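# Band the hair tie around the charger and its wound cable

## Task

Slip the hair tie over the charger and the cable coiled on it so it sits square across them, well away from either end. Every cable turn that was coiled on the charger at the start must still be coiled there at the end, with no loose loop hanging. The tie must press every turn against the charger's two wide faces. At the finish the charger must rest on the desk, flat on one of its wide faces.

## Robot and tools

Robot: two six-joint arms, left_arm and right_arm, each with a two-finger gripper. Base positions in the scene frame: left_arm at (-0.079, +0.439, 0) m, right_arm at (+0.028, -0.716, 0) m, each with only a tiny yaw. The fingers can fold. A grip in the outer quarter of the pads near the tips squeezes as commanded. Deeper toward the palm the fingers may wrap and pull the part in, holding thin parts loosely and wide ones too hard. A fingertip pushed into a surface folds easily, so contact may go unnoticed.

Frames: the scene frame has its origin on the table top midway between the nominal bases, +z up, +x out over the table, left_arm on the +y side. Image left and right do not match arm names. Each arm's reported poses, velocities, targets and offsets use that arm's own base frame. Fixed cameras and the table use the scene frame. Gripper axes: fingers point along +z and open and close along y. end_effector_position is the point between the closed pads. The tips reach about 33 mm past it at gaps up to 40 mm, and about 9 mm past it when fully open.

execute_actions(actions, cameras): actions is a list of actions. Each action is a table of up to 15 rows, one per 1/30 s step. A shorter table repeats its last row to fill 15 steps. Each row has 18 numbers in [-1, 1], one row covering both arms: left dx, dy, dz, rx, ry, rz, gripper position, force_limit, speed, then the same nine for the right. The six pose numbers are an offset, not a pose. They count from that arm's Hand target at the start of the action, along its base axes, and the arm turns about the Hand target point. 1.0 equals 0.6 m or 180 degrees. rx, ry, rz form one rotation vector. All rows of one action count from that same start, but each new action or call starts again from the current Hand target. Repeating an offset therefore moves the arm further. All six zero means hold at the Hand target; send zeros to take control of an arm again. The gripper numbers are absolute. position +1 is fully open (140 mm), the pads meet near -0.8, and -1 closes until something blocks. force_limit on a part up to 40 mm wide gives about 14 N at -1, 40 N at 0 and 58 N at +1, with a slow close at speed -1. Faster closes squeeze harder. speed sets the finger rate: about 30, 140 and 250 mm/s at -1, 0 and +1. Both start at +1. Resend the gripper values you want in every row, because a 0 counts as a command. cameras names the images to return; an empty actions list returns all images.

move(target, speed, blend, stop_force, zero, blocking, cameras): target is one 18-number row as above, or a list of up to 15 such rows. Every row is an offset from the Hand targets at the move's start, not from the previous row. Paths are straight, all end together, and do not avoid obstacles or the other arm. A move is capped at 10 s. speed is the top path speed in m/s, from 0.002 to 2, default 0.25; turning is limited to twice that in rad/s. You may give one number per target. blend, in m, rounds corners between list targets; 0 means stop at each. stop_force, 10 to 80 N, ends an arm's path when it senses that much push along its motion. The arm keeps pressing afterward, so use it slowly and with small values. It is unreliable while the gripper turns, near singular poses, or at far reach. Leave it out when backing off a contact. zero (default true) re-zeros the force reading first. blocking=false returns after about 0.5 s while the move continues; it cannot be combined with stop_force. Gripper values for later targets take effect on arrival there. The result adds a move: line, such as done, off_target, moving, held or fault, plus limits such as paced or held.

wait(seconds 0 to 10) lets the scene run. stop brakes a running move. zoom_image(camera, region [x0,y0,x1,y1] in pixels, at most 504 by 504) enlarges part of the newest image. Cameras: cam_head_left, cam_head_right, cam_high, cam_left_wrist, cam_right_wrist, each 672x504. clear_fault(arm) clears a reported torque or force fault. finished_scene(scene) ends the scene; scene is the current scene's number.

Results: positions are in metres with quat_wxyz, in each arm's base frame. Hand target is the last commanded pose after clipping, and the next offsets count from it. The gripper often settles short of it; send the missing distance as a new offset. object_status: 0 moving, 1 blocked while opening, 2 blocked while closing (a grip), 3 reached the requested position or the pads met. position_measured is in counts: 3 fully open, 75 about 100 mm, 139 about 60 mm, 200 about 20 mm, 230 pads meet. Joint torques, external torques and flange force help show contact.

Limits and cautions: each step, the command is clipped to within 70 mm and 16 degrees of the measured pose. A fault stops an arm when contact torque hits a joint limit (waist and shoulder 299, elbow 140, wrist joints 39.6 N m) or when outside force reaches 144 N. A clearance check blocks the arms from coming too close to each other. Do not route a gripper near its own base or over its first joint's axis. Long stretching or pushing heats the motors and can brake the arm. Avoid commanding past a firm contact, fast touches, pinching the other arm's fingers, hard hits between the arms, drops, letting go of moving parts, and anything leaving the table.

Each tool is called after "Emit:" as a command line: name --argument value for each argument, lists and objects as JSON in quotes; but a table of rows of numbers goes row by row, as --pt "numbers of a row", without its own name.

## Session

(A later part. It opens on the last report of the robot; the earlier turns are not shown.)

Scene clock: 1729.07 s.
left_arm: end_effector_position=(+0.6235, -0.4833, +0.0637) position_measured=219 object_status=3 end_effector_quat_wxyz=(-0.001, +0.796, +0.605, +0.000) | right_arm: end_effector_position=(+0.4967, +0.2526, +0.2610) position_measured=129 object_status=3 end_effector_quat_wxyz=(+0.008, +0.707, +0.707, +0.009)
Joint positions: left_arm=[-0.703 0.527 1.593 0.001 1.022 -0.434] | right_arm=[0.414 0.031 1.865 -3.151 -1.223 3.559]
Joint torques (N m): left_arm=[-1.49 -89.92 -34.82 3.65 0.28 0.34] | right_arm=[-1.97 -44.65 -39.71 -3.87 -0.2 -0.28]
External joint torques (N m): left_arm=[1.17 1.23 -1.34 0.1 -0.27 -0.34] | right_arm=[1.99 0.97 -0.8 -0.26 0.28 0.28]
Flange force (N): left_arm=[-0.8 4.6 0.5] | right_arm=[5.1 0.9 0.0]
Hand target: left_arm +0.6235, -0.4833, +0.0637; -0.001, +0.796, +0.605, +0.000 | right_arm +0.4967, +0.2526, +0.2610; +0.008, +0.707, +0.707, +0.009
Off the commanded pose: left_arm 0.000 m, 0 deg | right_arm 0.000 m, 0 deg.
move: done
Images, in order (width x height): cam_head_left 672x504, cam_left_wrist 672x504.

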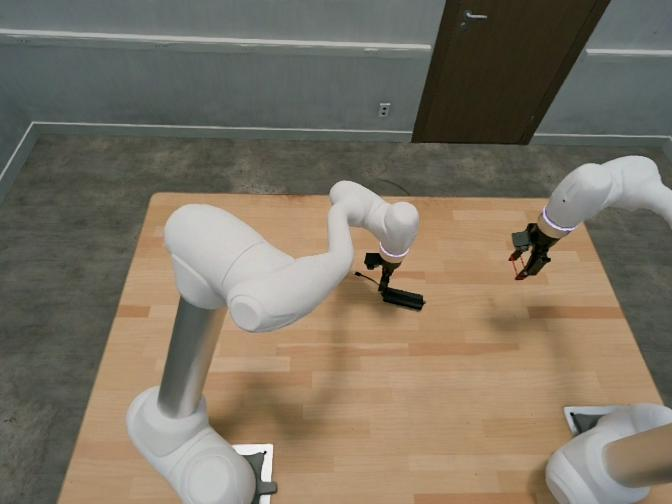

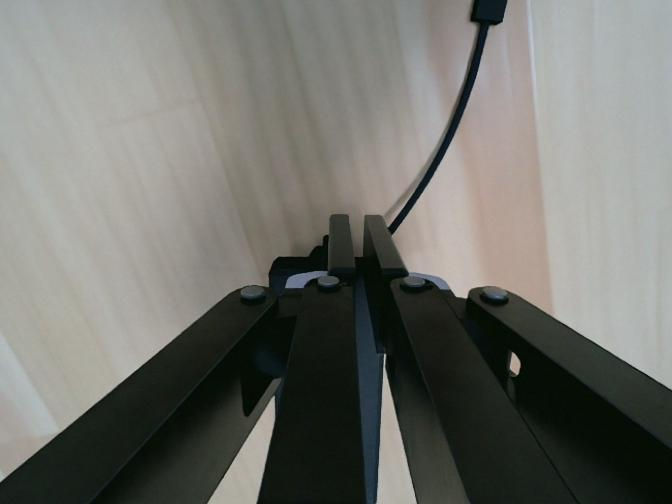

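Emit:
move --pt "-0.0079 -0.0289 -0.0017 0 0 0 -0.72 -1 -1 0 0 0 0 0 0 0.0 0 -1" --speed 0.05 --cameras '["cam_left_wrist","cam_head_left"]'

Emit:
zoom_image --camera "cam_left_wrist" --region '[250, 100, 450, 400]'

Scene clock: 1742.20 s.
left_arm: end_effector_position=(+0.6187, -0.5007, +0.0627) position_measured=219 object_status=3 end_effector_quat_wxyz=(-0.001, +0.796, +0.606, +0.000) | right_arm: end_effector_position=(+0.4967, +0.2526, +0.2610) position_measured=129 object_status=3 end_effector_quat_wxyz=(+0.008, +0.707, +0.707, +0.009)
Joint positions: left_arm=[-0.724 0.538 1.578 0 1.027 -0.454] | right_arm=[0.414 0.031 1.865 -3.151 -1.223 3.559]
Joint torques (N m): left_arm=[-2.25 -89.86 -34.29 3.39 0.23 0.34] | right_arm=[-2.01 -44.62 -39.74 -3.88 -0.19 -0.32]
External joint torques (N m): left_arm=[2.34 -0.17 -2.02 0.38 -0.22 -0.34] | right_arm=[2.12 0.72 -0.71 -0.23 0.27 0.32]
Flange force (N): left_arm=[0.6 5.0 -1.2] | right_arm=[5.1 0.3 0.0]
Hand target: left_arm +0.6187, -0.5007, +0.0627; -0.001, +0.796, +0.605, +0.000 | right_arm +0.4967, +0.2526, +0.2610; +0.008, +0.707, +0.707, +0.009
Off the commanded pose: left_arm 0.000 m, 0 deg | right_arm 0.000 m, 0 deg.
move: done
Images, in order (width x height): cam_head_left 672x504, cam_left_wrist 672x504.

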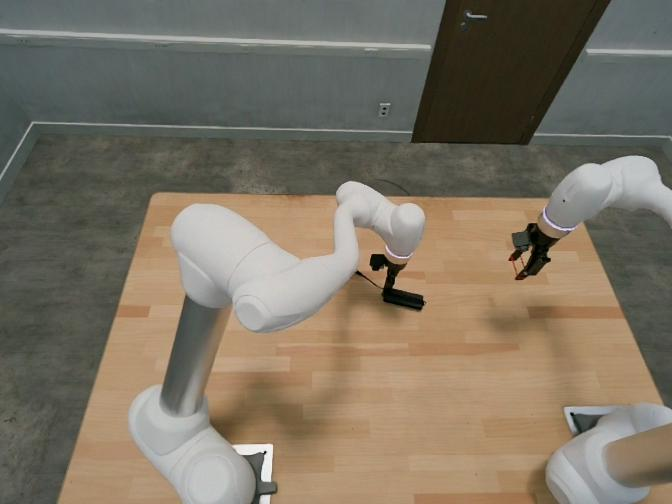

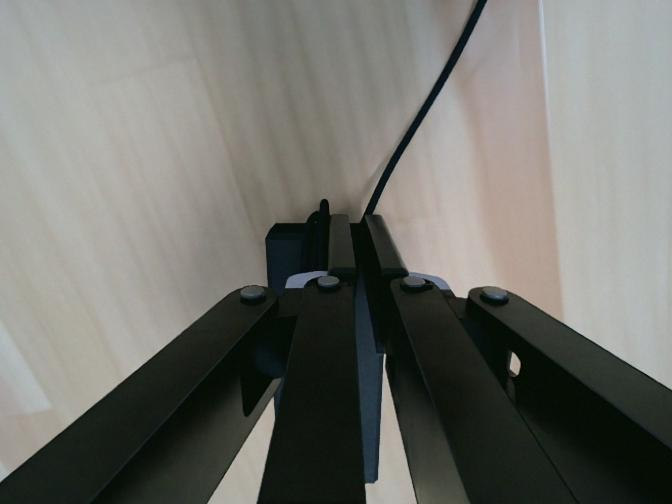

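Scaled by 1.680.

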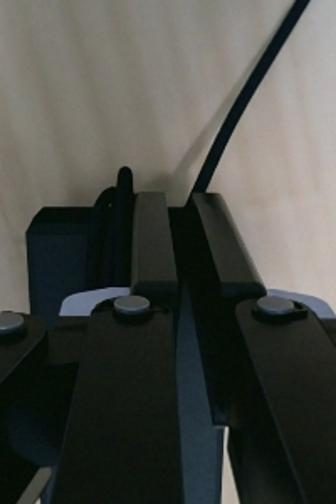

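Emit:
move --pt "0 0 0 0 0 0 -1 -1 -1 0 0 0 0 0 0 0.0 0 -1" --speed 0.05 --cameras '["cam_left_wrist","cam_head_left"]'

Emit:
zoom_image --camera "cam_left_wrist" --region '[250, 100, 450, 400]'

Scene clock: 1745.83 s.
left_arm: end_effector_position=(+0.6187, -0.5007, +0.0627) position_measured=226 object_status=2 end_effector_quat_wxyz=(-0.001, +0.796, +0.605, +0.000) | right_arm: end_effector_position=(+0.4967, +0.2526, +0.2610) position_measured=129 object_status=3 end_effector_quat_wxyz=(+0.008, +0.707, +0.707, +0.009)
Joint positions: left_arm=[-0.724 0.538 1.578 0 1.027 -0.454] | right_arm=[0.414 0.031 1.865 -3.151 -1.223 3.559]
Joint torques (N m): left_arm=[-1.1 -90.77 -34.98 3.7 0.3 0.33] | right_arm=[-2.13 -44.62 -39.48 -3.88 -0.21 -0.31]
External joint torques (N m): left_arm=[1.11 0.75 -1.34 0.07 -0.28 -0.33] | right_arm=[2.09 0.95 -1.14 -0.27 0.3 0.32]
Flange force (N): left_arm=[-0.7 4.0 0.1] | right_arm=[5.6 1.3 -0.4]
Hand target: left_arm +0.6187, -0.5007, +0.0627; -0.001, +0.796, +0.605, +0.000 | right_arm +0.4967, +0.2526, +0.2610; +0.008, +0.707, +0.707, +0.009
Off the commanded pose: left_arm 0.000 m, 0 deg | right_arm 0.000 m, 0 deg.
move: done
Images, in order (width x height): cam_head_left 672x504, cam_left_wrist 672x504.

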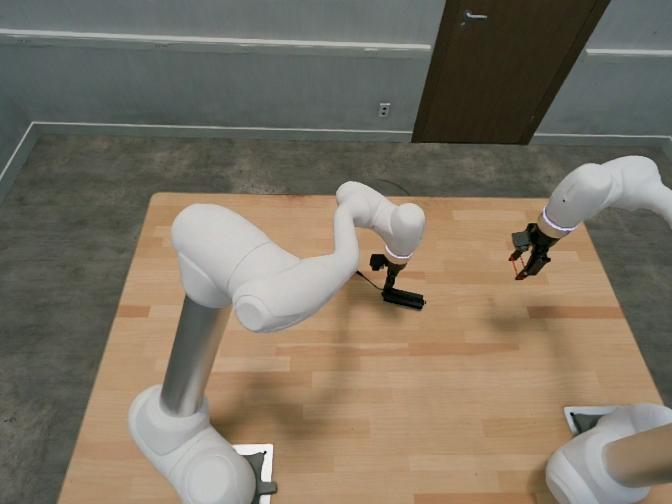

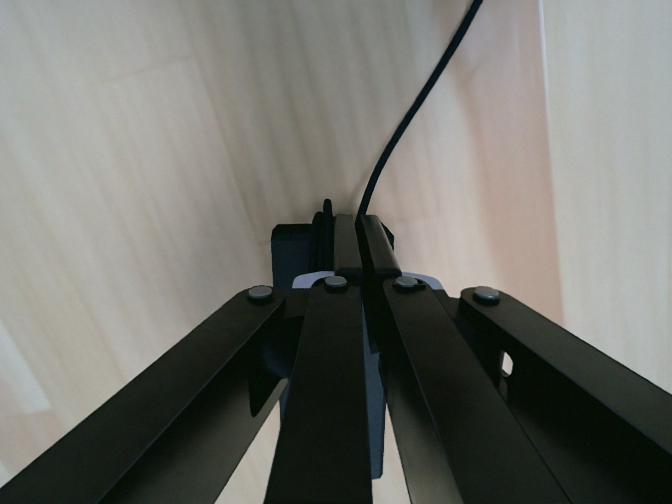

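Scaled by 1.680.

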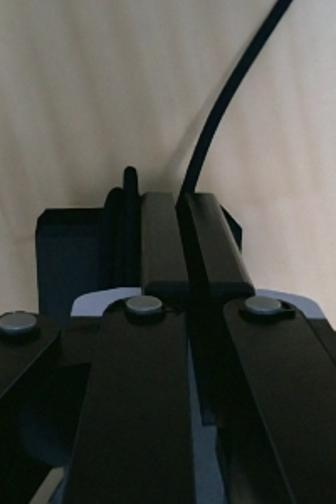

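Emit:
move --pt "0.0044 0.0161 0.0025 0 0 0 -1 -1 -1 0 0 0 0 0 0 0.0 0 -1" --speed 0.03 --cameras '["cam_left_wrist","cam_head_left","cam_head_right"]'

Emit:
zoom_image --camera "cam_head_left" --region '[370, 250, 440, 320]'

Emit:
zoom_image --camera "cam_head_right" --region '[375, 250, 445, 320]'

Scene clock: 1755.07 s.
left_arm: end_effector_position=(+0.6214, -0.4910, +0.0642) position_measured=226 object_status=2 end_effector_quat_wxyz=(-0.001, +0.796, +0.605, +0.000) | right_arm: end_effector_position=(+0.4967, +0.2526, +0.2610) position_measured=129 object_status=3 end_effector_quat_wxyz=(+0.008, +0.707, +0.707, +0.009)
Joint positions: left_arm=[-0.713 0.531 1.586 0 1.026 -0.443] | right_arm=[0.414 0.031 1.865 -3.151 -1.223 3.559]
Joint torques (N m): left_arm=[-0.65 -90.38 -34.57 3.95 0.44 0.29] | right_arm=[-2.17 -44.48 -39.69 -3.87 -0.19 -0.32]
External joint torques (N m): left_arm=[0.62 0.96 -1.73 -0.19 -0.43 -0.29] | right_arm=[2.21 0.5 -0.85 -0.26 0.27 0.33]
Flange force (N): left_arm=[-1.5 4.7 0.2] | right_arm=[5.2 0.1 -0.3]
Hand target: left_arm +0.6214, -0.4910, +0.0642; -0.001, +0.796, +0.605, +0.000 | right_arm +0.4967, +0.2526, +0.2610; +0.008, +0.707, +0.707, +0.009
Off the commanded pose: left_arm 0.000 m, 0 deg | right_arm 0.000 m, 0 deg.
move: done
Images, in order (width x height): cam_head_left 672x504, cam_head_right 672x504, cam_left_wrist 672x504.

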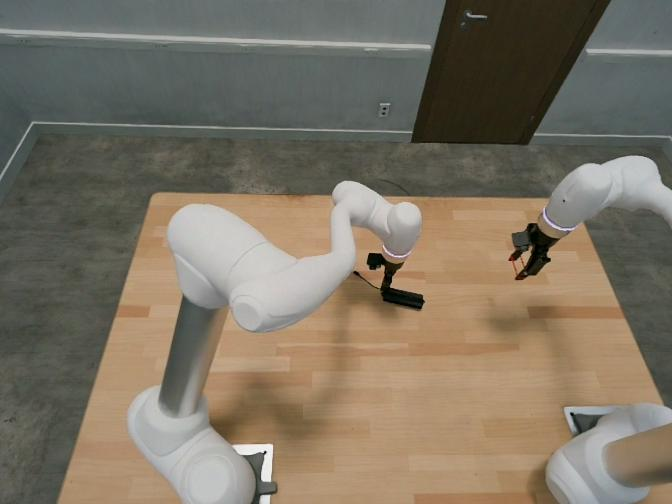

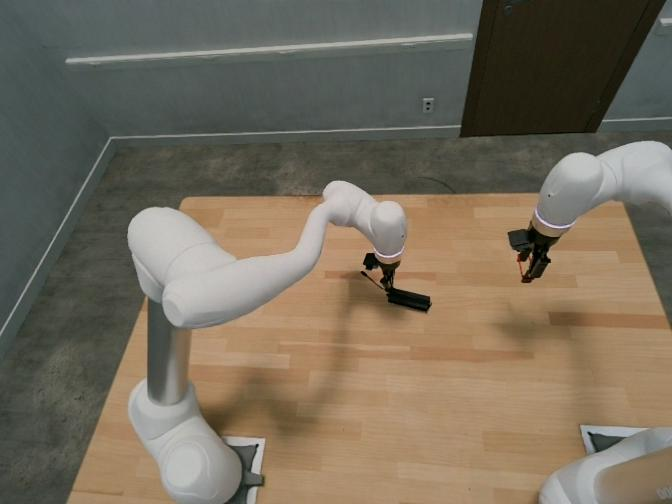

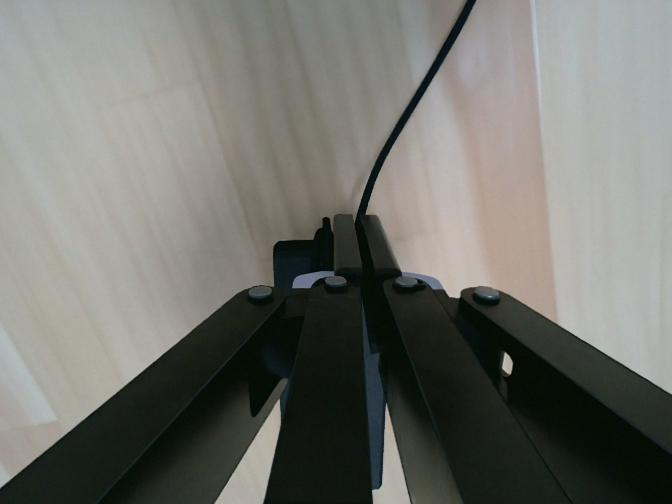

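Scaled by 7.200.

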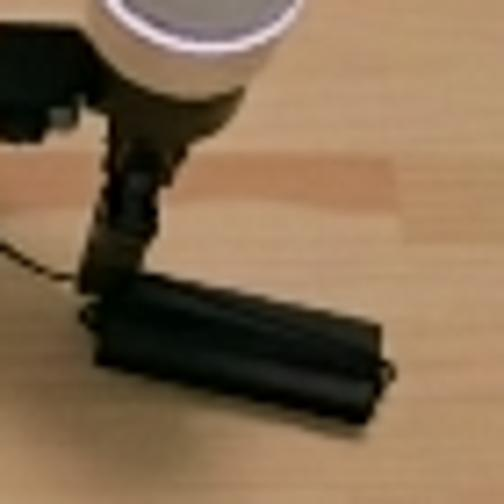

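Scaled by 7.200.

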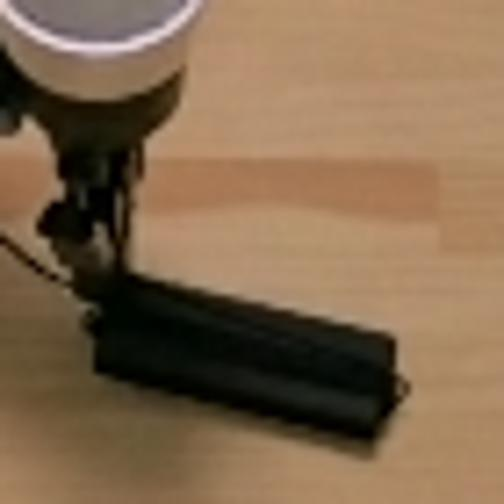

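Emit:
move --pt "0 0 0.0167 0 0 0 -1 -1 -1 0 0 0 0 0 0 0.0 0 -1" --pt "-0.0128 0.0036 0.0167 0 0 0.36 -1 -1 -1 0 0 0 0 0 0 0.0 0 -1" --speed 0.12 --blend 0.005 --cameras '["cam_left_wrist","cam_head_left"]'

Emit:
zoom_image --camera "cam_head_left" --region '[350, 240, 440, 330]'

Scene clock: 1828.80 s.
left_arm: end_effector_position=(+0.6137, -0.4889, +0.0742) position_measured=226 object_status=2 end_effector_quat_wxyz=(-0.001, +0.347, +0.938, +0.000) | right_arm: end_effector_position=(+0.4967, +0.2526, +0.2610) position_measured=129 object_status=3 end_effector_quat_wxyz=(+0.008, +0.707, +0.707, +0.009)
Joint positions: left_arm=[-0.716 0.512 1.596 -0.001 1.034 -1.577] | right_arm=[0.414 0.031 1.865 -3.151 -1.223 3.559]
Joint torques (N m): left_arm=[-0.71 -88.82 -34.89 3.92 0.41 0.27] | right_arm=[-2.02 -44.43 -39.69 -3.87 -0.2 -0.32]
External joint torques (N m): left_arm=[0.71 1.1 -1.52 -0.17 -0.36 -0.27] | right_arm=[2.07 0.68 -0.62 -0.23 0.27 0.32]
Flange force (N): left_arm=[-4.7 0.7 0.4] | right_arm=[5.0 0.1 0.1]
Hand target: left_arm +0.6137, -0.4889, +0.0742; -0.001, +0.348, +0.938, +0.000 | right_arm +0.4967, +0.2526, +0.2610; +0.008, +0.707, +0.707, +0.009
Off the commanded pose: left_arm 0.000 m, 0 deg | right_arm 0.000 m, 0 deg.
move: done
Images, in order (width x height): cam_head_left 672x504, cam_left_wrist 672x504.

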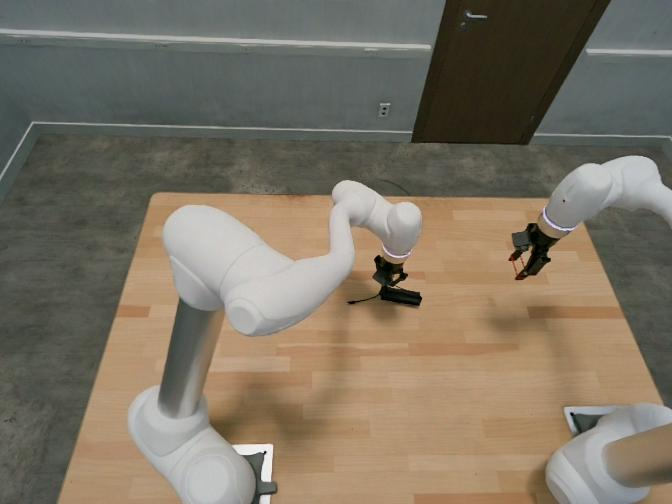

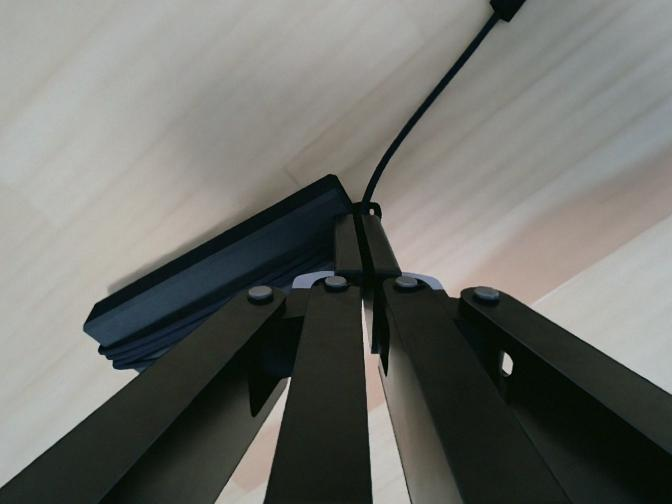

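Scaled by 5.600.

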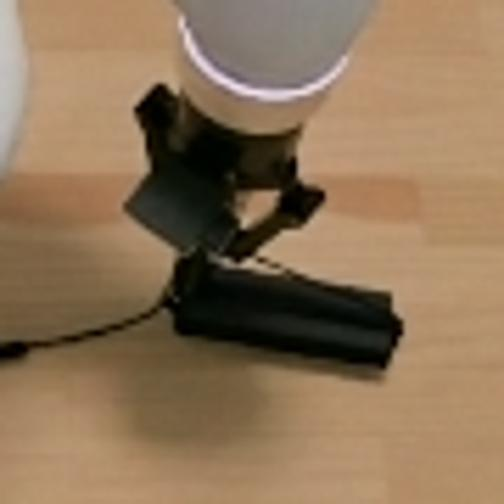

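Emit:
zoom_image --camera "cam_left_wrist" --region '[70, 150, 420, 400]'

Emit:
zoom_image --camera "cam_head_left" --region '[375, 275, 430, 315]'

Scaled by 1.440.

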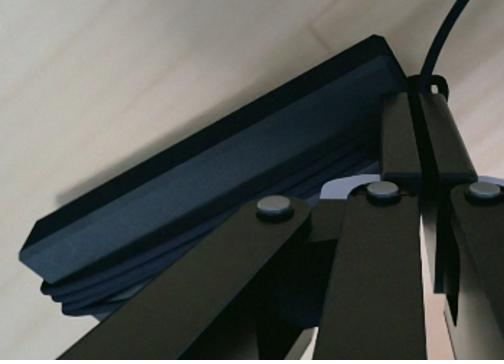

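Scaled by 9.164.

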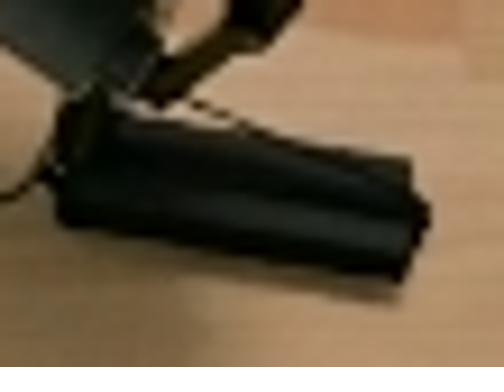

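Emit:
move --pt "-0.01 0.003 -0.0067 0 0 0 -1 -1 -1 0 0 0 0 0 0 0.0 0 -1" --pt "-0.01 0.003 -0.0067 0 0 0 -0.70 -1 -1 0 0 0 0 0 0 0.0 0 -1" --pt "-0.01 0.003 0.045 0 0 0 -0.70 -1 -1 0 0 0 0 0 0 0.0 0 -1" --speed 0.06 --cameras '["cam_left_wrist","cam_head_left"]'

Emit:
zoom_image --camera "cam_head_left" --region '[350, 240, 440, 330]'

Emit:
zoom_image --camera "cam_left_wrist" --region '[70, 150, 420, 400]'

Scene clock: 1840.50 s.
left_arm: end_effector_position=(+0.6077, -0.4870, +0.1012) position_measured=217 object_status=3 end_effector_quat_wxyz=(-0.001, +0.348, +0.938, +0.000) | right_arm: end_effector_position=(+0.4967, +0.2526, +0.2610) position_measured=129 object_status=3 end_effector_quat_wxyz=(+0.008, +0.707, +0.707, +0.009)
Joint positions: left_arm=[-0.72 0.483 1.588 -0.001 1.072 -1.58] | right_arm=[0.414 0.031 1.865 -3.151 -1.223 3.559]
Joint torques (N m): left_arm=[-1.1 -87.24 -35.87 3.74 0.32 0.3] | right_arm=[-2.05 -44.66 -39.69 -3.84 -0.2 -0.29]
External joint torques (N m): left_arm=[0.89 1.39 -1.35 0.08 -0.28 -0.3] | right_arm=[1.94 0.37 -1.04 -0.31 0.28 0.29]
Flange force (N): left_arm=[-4.8 0.9 0.4] | right_arm=[4.8 0.4 -0.6]
Hand target: left_arm +0.6077, -0.4871, +0.1012; -0.001, +0.348, +0.938, +0.000 | right_arm +0.4967, +0.2526, +0.2610; +0.008, +0.707, +0.707, +0.009
Off the commanded pose: left_arm 0.000 m, 0 deg | right_arm 0.000 m, 0 deg.
move: done
Images, in order (width x height): cam_head_left 672x504, cam_left_wrist 672x504.

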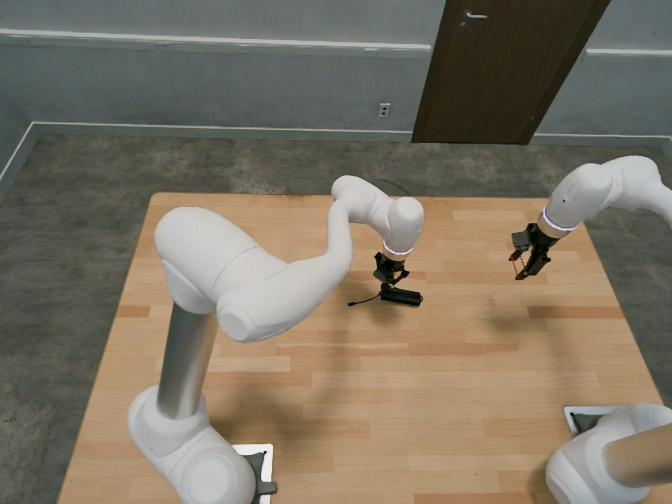

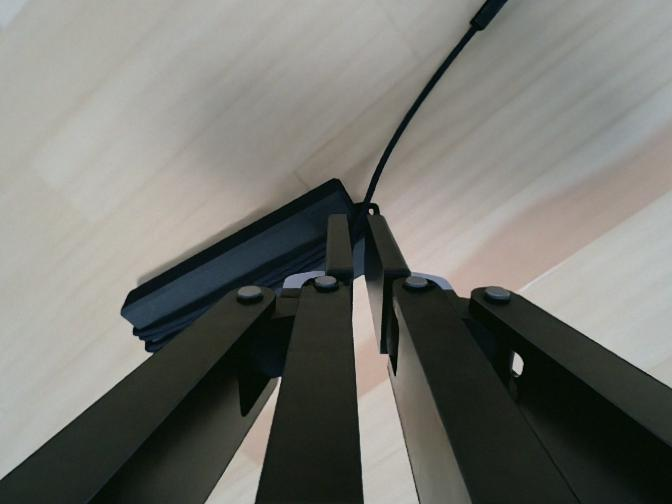

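Scaled by 5.600.

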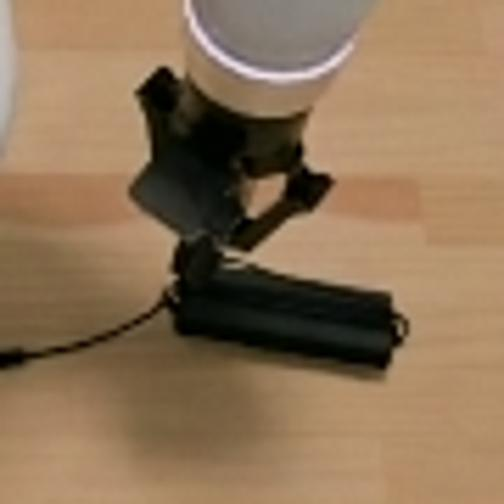

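Scaled by 1.440.

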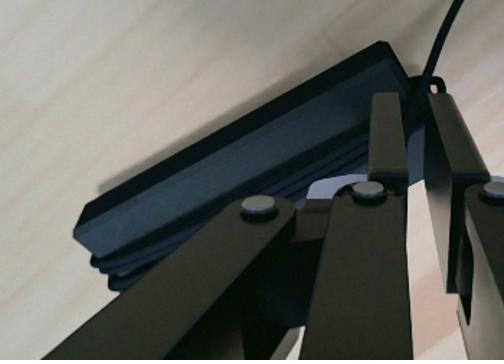

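Emit:
move --pt "-0.02 -0.04 0.13 0 0 -0.36 -0.70 -1 -1 0 0 0 0 0 0 0.0 0 -1" --speed 0.2 --cameras '["cam_left_wrist","cam_head_left"]'

Emit:
zoom_image --camera "cam_head_left" --region '[350, 240, 440, 330]'

Emit:
zoom_image --camera "cam_left_wrist" --region '[200, 150, 470, 400]'

Scene clock: 1848.67 s.
left_arm: end_effector_position=(+0.5957, -0.5110, +0.1792) position_measured=217 object_status=3 end_effector_quat_wxyz=(-0.001, +0.796, +0.605, +0.000) | right_arm: end_effector_position=(+0.4967, +0.2526, +0.2610) position_measured=129 object_status=3 end_effector_quat_wxyz=(+0.008, +0.707, +0.707, +0.009)
Joint positions: left_arm=[-0.753 0.439 1.502 0.001 1.202 -0.483] | right_arm=[0.414 0.031 1.865 -3.151 -1.223 3.559]
Joint torques (N m): left_arm=[-1.2 -85.13 -38.25 3.97 0.27 0.32] | right_arm=[-2.07 -44.45 -39.68 -3.87 -0.23 -0.29]
External joint torques (N m): left_arm=[1.3 0.94 -1.35 0.15 -0.25 -0.32] | right_arm=[2.09 0.46 -0.89 -0.27 0.31 0.29]
Flange force (N): left_arm=[-0.7 4.5 -0.5] | right_arm=[5.0 0.2 -0.3]
Hand target: left_arm +0.5957, -0.5111, +0.1792; -0.001, +0.796, +0.605, +0.000 | right_arm +0.4967, +0.2526, +0.2610; +0.008, +0.707, +0.707, +0.009
Off the commanded pose: left_arm 0.000 m, 0 deg | right_arm 0.000 m, 0 deg.
move: done
Images, in order (width x height): cam_head_left 672x504, cam_left_wrist 672x504.

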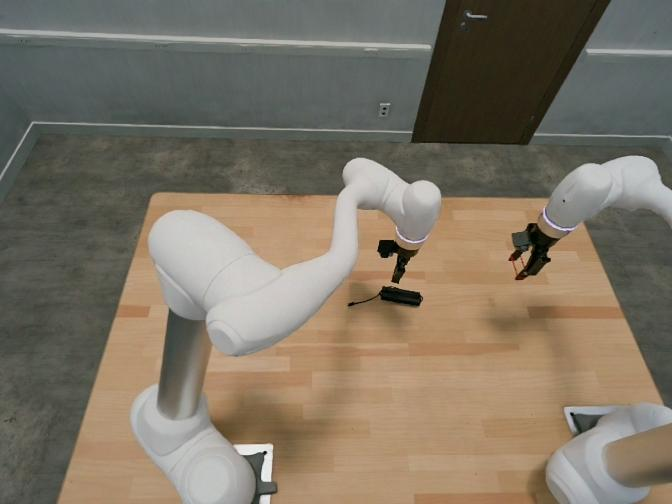

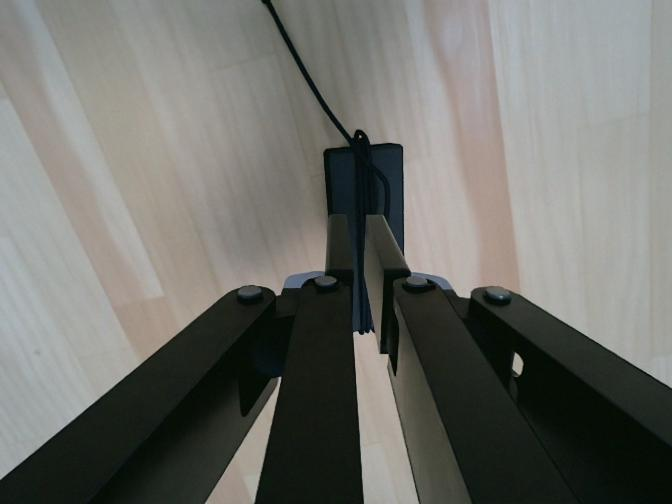

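Scaled by 5.600.

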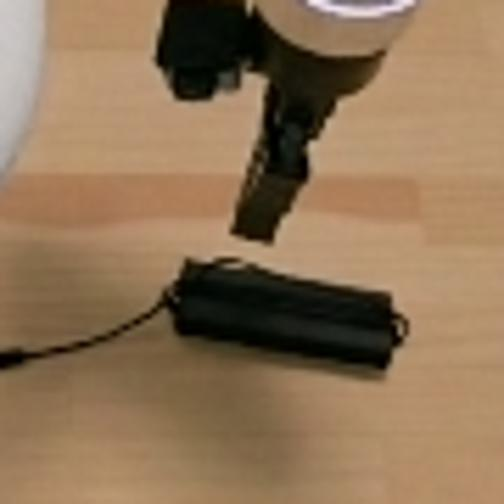

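Scaled by 1.867.

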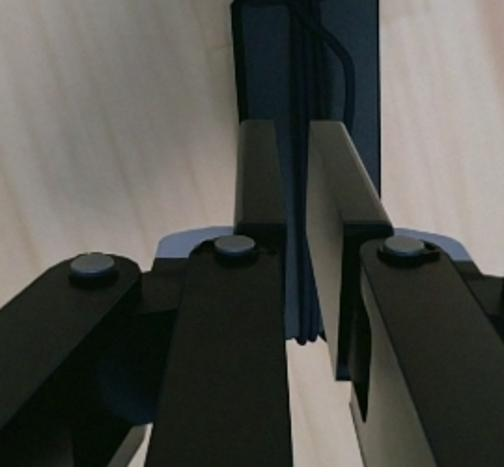

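Emit:
move --pt "0.026 0.0118 -0.132 0 0 0.0167 0.3 0 -1 0 0 0 0 0 0 0.0 0 -1" --speed 0.15 --cameras '["cam_left_wrist","cam_head_left"]'

Scene clock: 1866.43 s.
left_arm: end_effector_position=(+0.6113, -0.5040, +0.1000) position_measured=91 object_status=0 end_effector_quat_wxyz=(-0.001, +0.780, +0.626, +0.000) | right_arm: end_effector_position=(+0.4967, +0.2526, +0.2610) position_measured=129 object_status=3 end_effector_quat_wxyz=(+0.008, +0.707, +0.707, +0.009)
Joint positions: left_arm=[-0.733 0.503 1.558 0 1.082 -0.516] | right_arm=[0.414 0.031 1.865 -3.151 -1.223 3.559]
Joint torques (N m): left_arm=[-1.33 -89.13 -36.09 3.76 0.28 0.33] | right_arm=[-2.16 -44.32 -39.7 -3.87 -0.24 -0.34]
External joint torques (N m): left_arm=[1.74 1.16 -1.34 0.14 -0.26 -0.33] | right_arm=[2.25 0.57 -0.82 -0.26 0.32 0.34]
Flange force (N): left_arm=[-0.5 4.9 0.2] | right_arm=[5.3 0.1 -0.2]
Hand target: left_arm +0.6113, -0.5040, +0.1000; -0.001, +0.780, +0.626, +0.000 | right_arm +0.4967, +0.2526, +0.2610; +0.008, +0.707, +0.707, +0.009
Off the commanded pose: left_arm 0.000 m, 0 deg | right_arm 0.000 m, 0 deg.
move: done
Images, in order (width x height): cam_head_left 672x504, cam_left_wrist 672x504.

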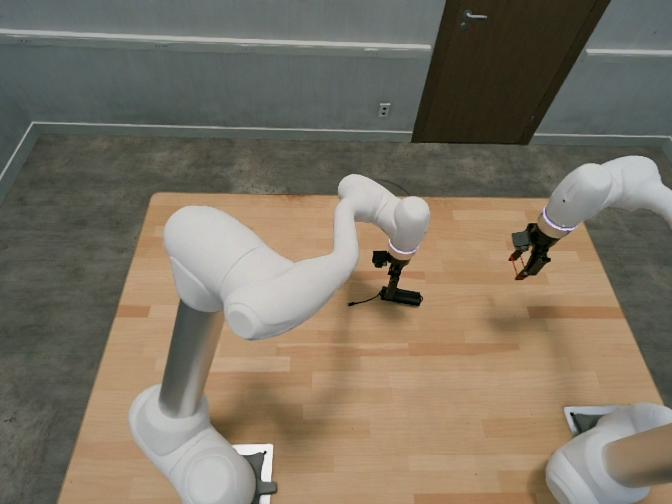

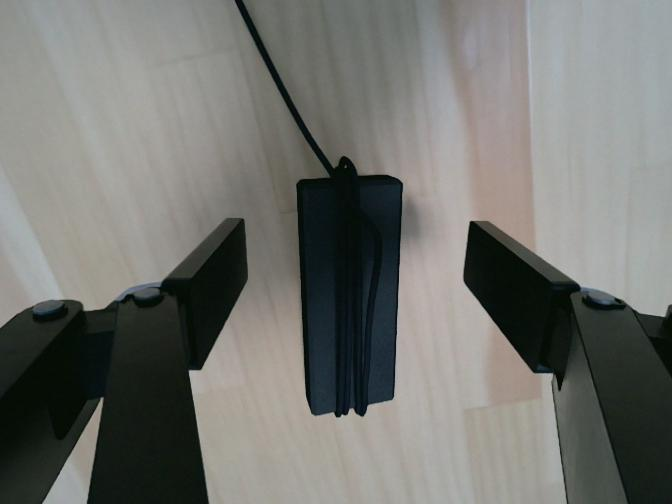

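Emit:
move --pt "0 0 -0.1042 0 0 0.006 0.3 0 -1 0 0 0 0 0 0 0.0 0 -1" --pt "0 0 -0.1042 0 0 0.006 -1 0 -1 0 0 0 0 0 0 0.0 0 -1" --speed 0.08 --cameras '["cam_left_wrist","cam_head_left"]'

Scene clock: 1873.50 s.
left_arm: end_effector_position=(+0.6113, -0.5040, +0.0375) position_measured=149 object_status=0 end_effector_quat_wxyz=(-0.001, +0.774, +0.633, +0.000) | right_arm: end_effector_position=(+0.4967, +0.2526, +0.2610) position_measured=129 object_status=3 end_effector_quat_wxyz=(+0.008, +0.707, +0.707, +0.009)
Joint positions: left_arm=[-0.733 0.555 1.603 0 0.985 -0.535] | right_arm=[0.414 0.031 1.865 -3.151 -1.223 3.559]
Joint torques (N m): left_arm=[-1.47 -86 -32.27 3.51 -0.6 0.3] | right_arm=[-2.2 -44.58 -39.61 -3.87 -0.23 -0.3]
External joint torques (N m): left_arm=[1.29 -4.55 -3.1 0.15 0.62 -0.3] | right_arm=[2.07 0.83 -0.92 -0.27 0.31 0.3]
Flange force (N): left_arm=[0.4 2.0 -7.0] | right_arm=[5.3 0.8 -0.2]
Hand target: left_arm +0.6113, -0.5040, +0.0375; -0.001, +0.774, +0.633, +0.000 | right_arm +0.4967, +0.2526, +0.2610; +0.008, +0.707, +0.707, +0.009
Off the commanded pose: left_arm 0.000 m, 0 deg | right_arm 0.000 m, 0 deg.
move: done
Images, in order (width x height): cam_head_left 672x504, cam_left_wrist 672x504.

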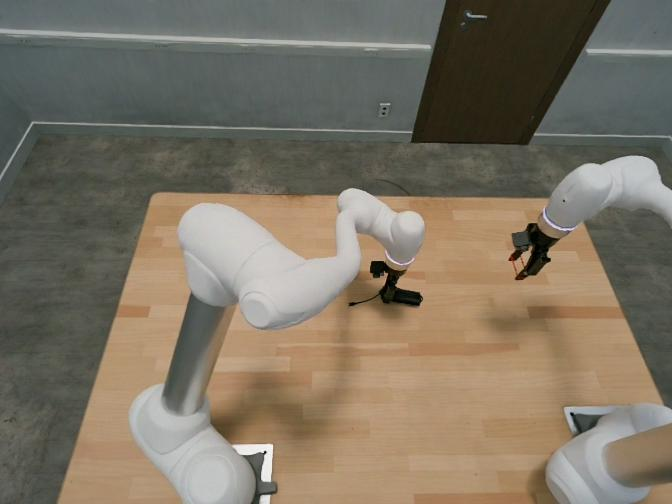

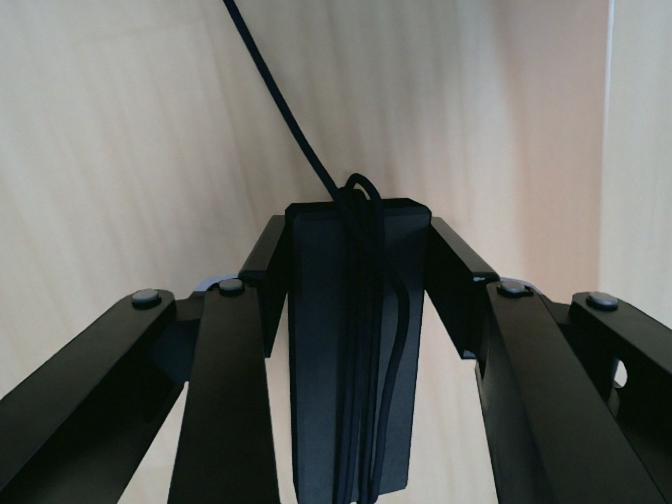

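Emit:
wait --seconds 1.0

Scene clock: 1876.27 s.
left_arm: end_effector_position=(+0.6113, -0.5040, +0.0375) position_measured=149 object_status=2 end_effector_quat_wxyz=(-0.001, +0.774, +0.633, +0.000) | right_arm: end_effector_position=(+0.4967, +0.2526, +0.2610) position_measured=129 object_status=3 end_effector_quat_wxyz=(+0.008, +0.707, +0.707, +0.009)
Joint positions: left_arm=[-0.733 0.555 1.603 0 0.985 -0.535] | right_arm=[0.414 0.031 1.865 -3.151 -1.223 3.559]
Joint torques (N m): left_arm=[-1.42 -86 -32.4 3.54 -0.63 0.33] | right_arm=[-2.13 -44.85 -39.62 -3.86 -0.21 -0.27]
External joint torques (N m): left_arm=[1.08 -4.83 -3.05 0.13 0.65 -0.33] | right_arm=[2.06 0.91 -0.86 -0.27 0.28 0.27]
Flange force (N): left_arm=[0.3 1.4 -7.2] | right_arm=[5.2 0.8 -0.1]
Hand target: left_arm +0.6113, -0.5040, +0.0375; -0.001, +0.774, +0.633, +0.000 | right_arm +0.4967, +0.2526, +0.2610; +0.008, +0.707, +0.707, +0.009
Tool commands: left_gripper/position=-1.0 left_gripper/force_limit=+0.0 left_gripper/speed=-1.0 right_gripper/position=+0.0 right_gripper/force_limit=+0.0 right_gripper/speed=-1.0
Off the commanded pose: left_arm 0.000 m, 0 deg | right_arm 0.000 m, 0 deg.
wait: 1.00 s; at rest from the start

Emit:
move --pt "0 0 0.1 0 0 0 -1 0 -1 0 0 0 0 0 0 0.0 0 -1" --pt "-0.0588 0.1833 0.5458 0 0 0.063 -1 0 -1 0 0 0 0 0 0 0.0 0 -1" --speed '[0.06,0.15]' --blend '[0.02,0]' --cameras '["all"]'

Emit:
zoom_image --camera "cam_left_wrist" --region '[230, 100, 480, 504]'

Scene clock: 1887.17 s.
left_arm: end_effector_position=(+0.5760, -0.3940, +0.3649) position_measured=149 object_status=2 end_effector_quat_wxyz=(-0.001, +0.707, +0.707, +0.000) | right_arm: end_effector_position=(+0.4967, +0.2526, +0.2610) position_measured=129 object_status=3 end_effector_quat_wxyz=(+0.008, +0.707, +0.707, +0.009)
Joint positions: left_arm=[-0.649 0.23 1.446 0 1.467 -0.649] | right_arm=[0.414 0.031 1.865 -3.151 -1.223 3.559]
Joint torques (N m): left_arm=[-0.51 -69.67 -43.04 4.17 0.16 0.31] | right_arm=[-2.08 -44.42 -39.58 -3.89 -0.22 -0.3]
External joint torques (N m): left_arm=[0.44 3.12 0.63 0.23 -0.14 -0.31] | right_arm=[2.13 0.3 -1.02 -0.25 0.29 0.3]
Flange force (N): left_arm=[-2.0 3.2 1.8] | right_arm=[5.1 0.1 -0.6]
Hand target: left_arm +0.5760, -0.3940, +0.3650; -0.001, +0.707, +0.707, +0.000 | right_arm +0.4967, +0.2526, +0.2610; +0.008, +0.707, +0.707, +0.009
Off the commanded pose: left_arm 0.000 m, 0 deg | right_arm 0.000 m, 0 deg.
move: done

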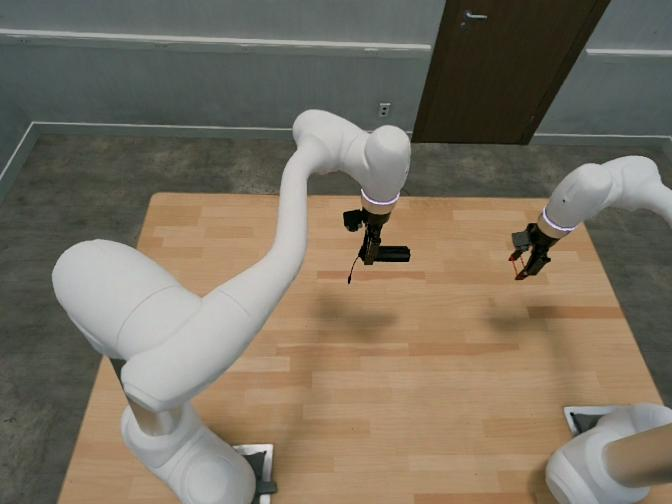

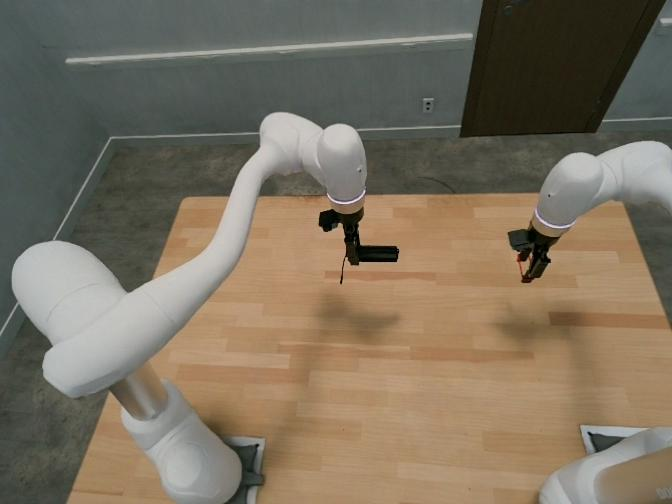

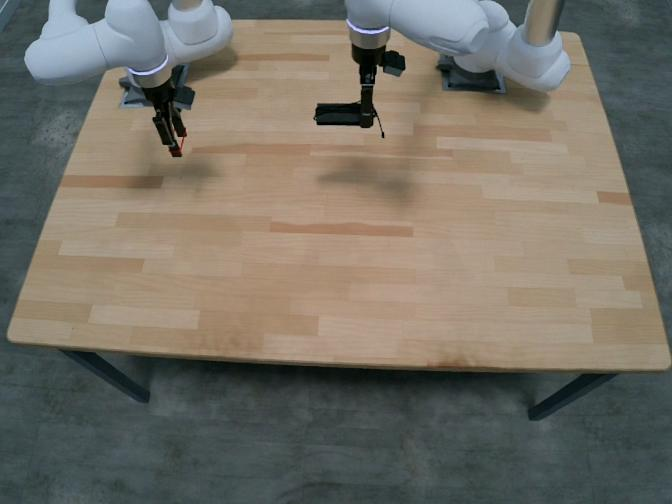

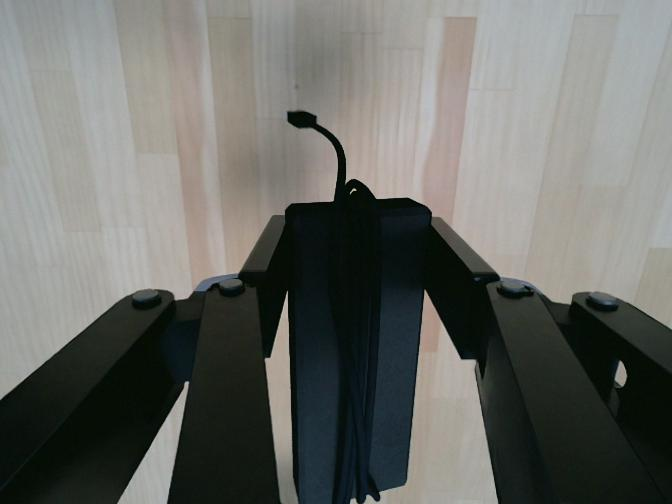

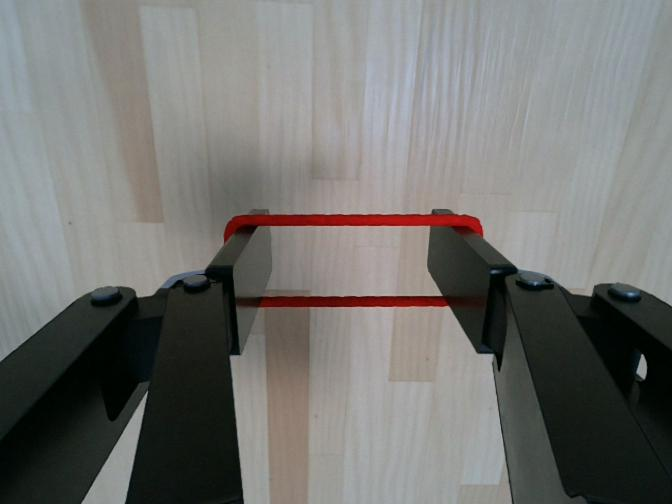

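Scaled by 1.248.

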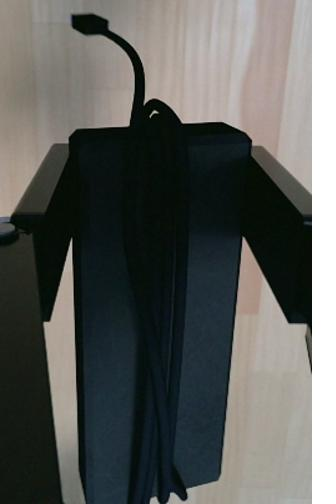

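Emit:
move --pt "0 0 0 0 0 0 -1 0 -1 -0.0087 0.2457 0.165 0.4995 0 0 0.0 0 -1" --speed 0.25 --cameras '["all"]'

Emit:
zoom_image --camera "cam_right_wrist" --region '[200, 50, 500, 350]'

Scene clock: 1917.27 s.
left_arm: end_effector_position=(+0.5760, -0.3940, +0.3650) position_measured=149 object_status=2 end_effector_quat_wxyz=(-0.001, +0.707, +0.707, +0.000) | right_arm: end_effector_position=(+0.4915, +0.4000, +0.3600) position_measured=129 object_status=3 end_effector_quat_wxyz=(+0.494, -0.506, -0.494, -0.506)
Joint positions: left_arm=[-0.649 0.23 1.446 0 1.467 -0.649] | right_arm=[0.068 0.163 2.215 -1.505 -1.506 2.332]
Joint torques (N m): left_arm=[-1.27 -69.74 -42.34 4.15 0.2 0.33] | right_arm=[-2.11 -43.95 -26.17 2.59 -2.33 -0.34]
External joint torques (N m): left_arm=[1.29 3.59 0.12 0.23 -0.17 -0.33] | right_arm=[2.05 0.61 -0.3 -0.48 0.31 0.34]
Flange force (N): left_arm=[-2.0 5.4 1.1] | right_arm=[0.2 1.1 4.1]
Hand target: left_arm +0.5760, -0.3940, +0.3650; -0.001, +0.707, +0.707, +0.000 | right_arm +0.4915, +0.4000, +0.3600; +0.494, -0.506, -0.494, -0.506
Off the commanded pose: left_arm 0.000 m, 0 deg | right_arm 0.000 m, 0 deg.
move: done

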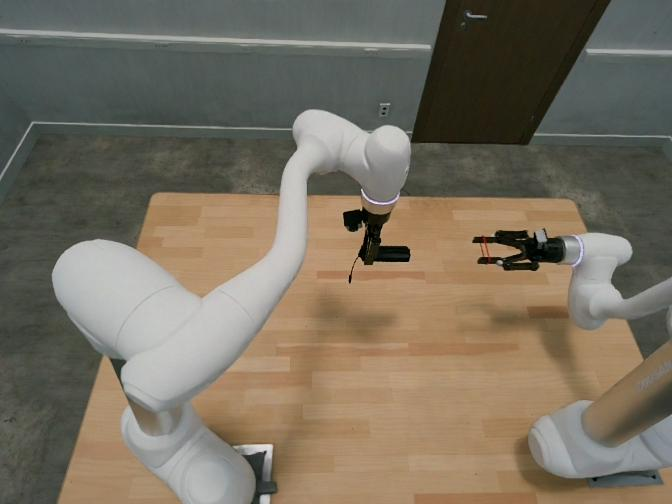

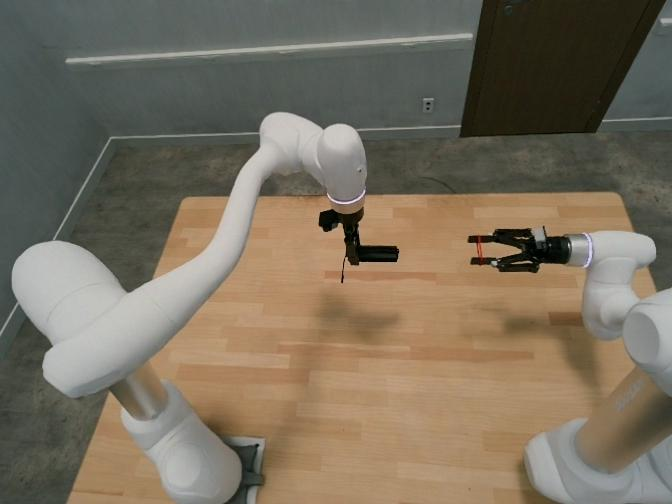

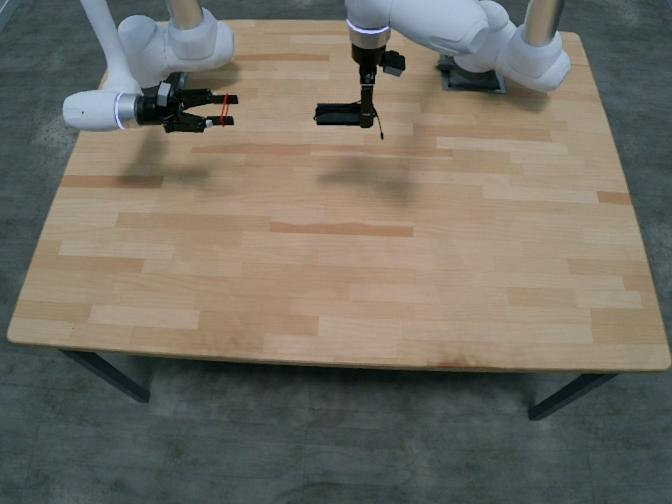

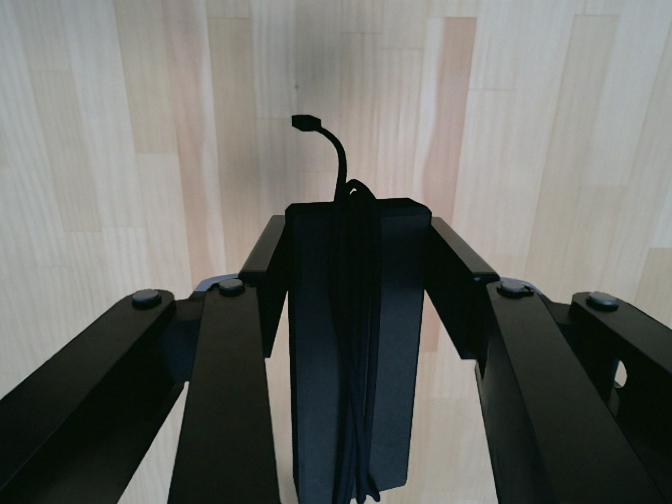

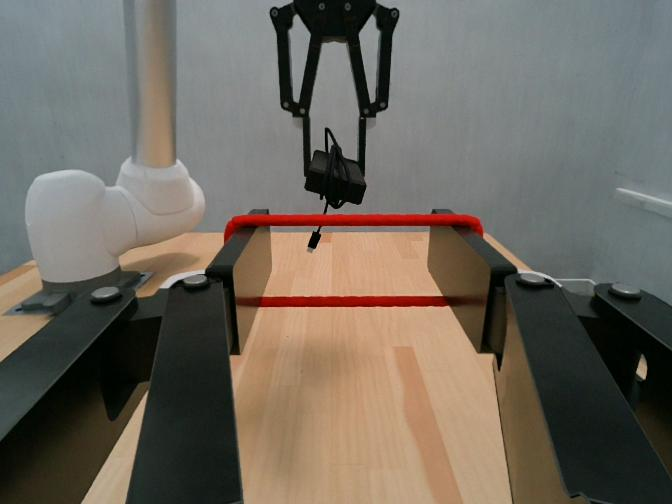

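Scaled by 1.680.

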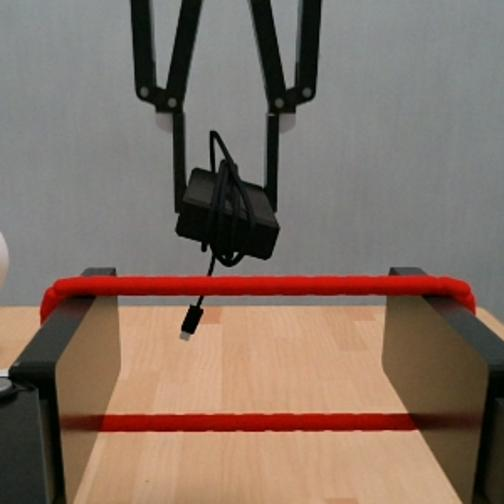

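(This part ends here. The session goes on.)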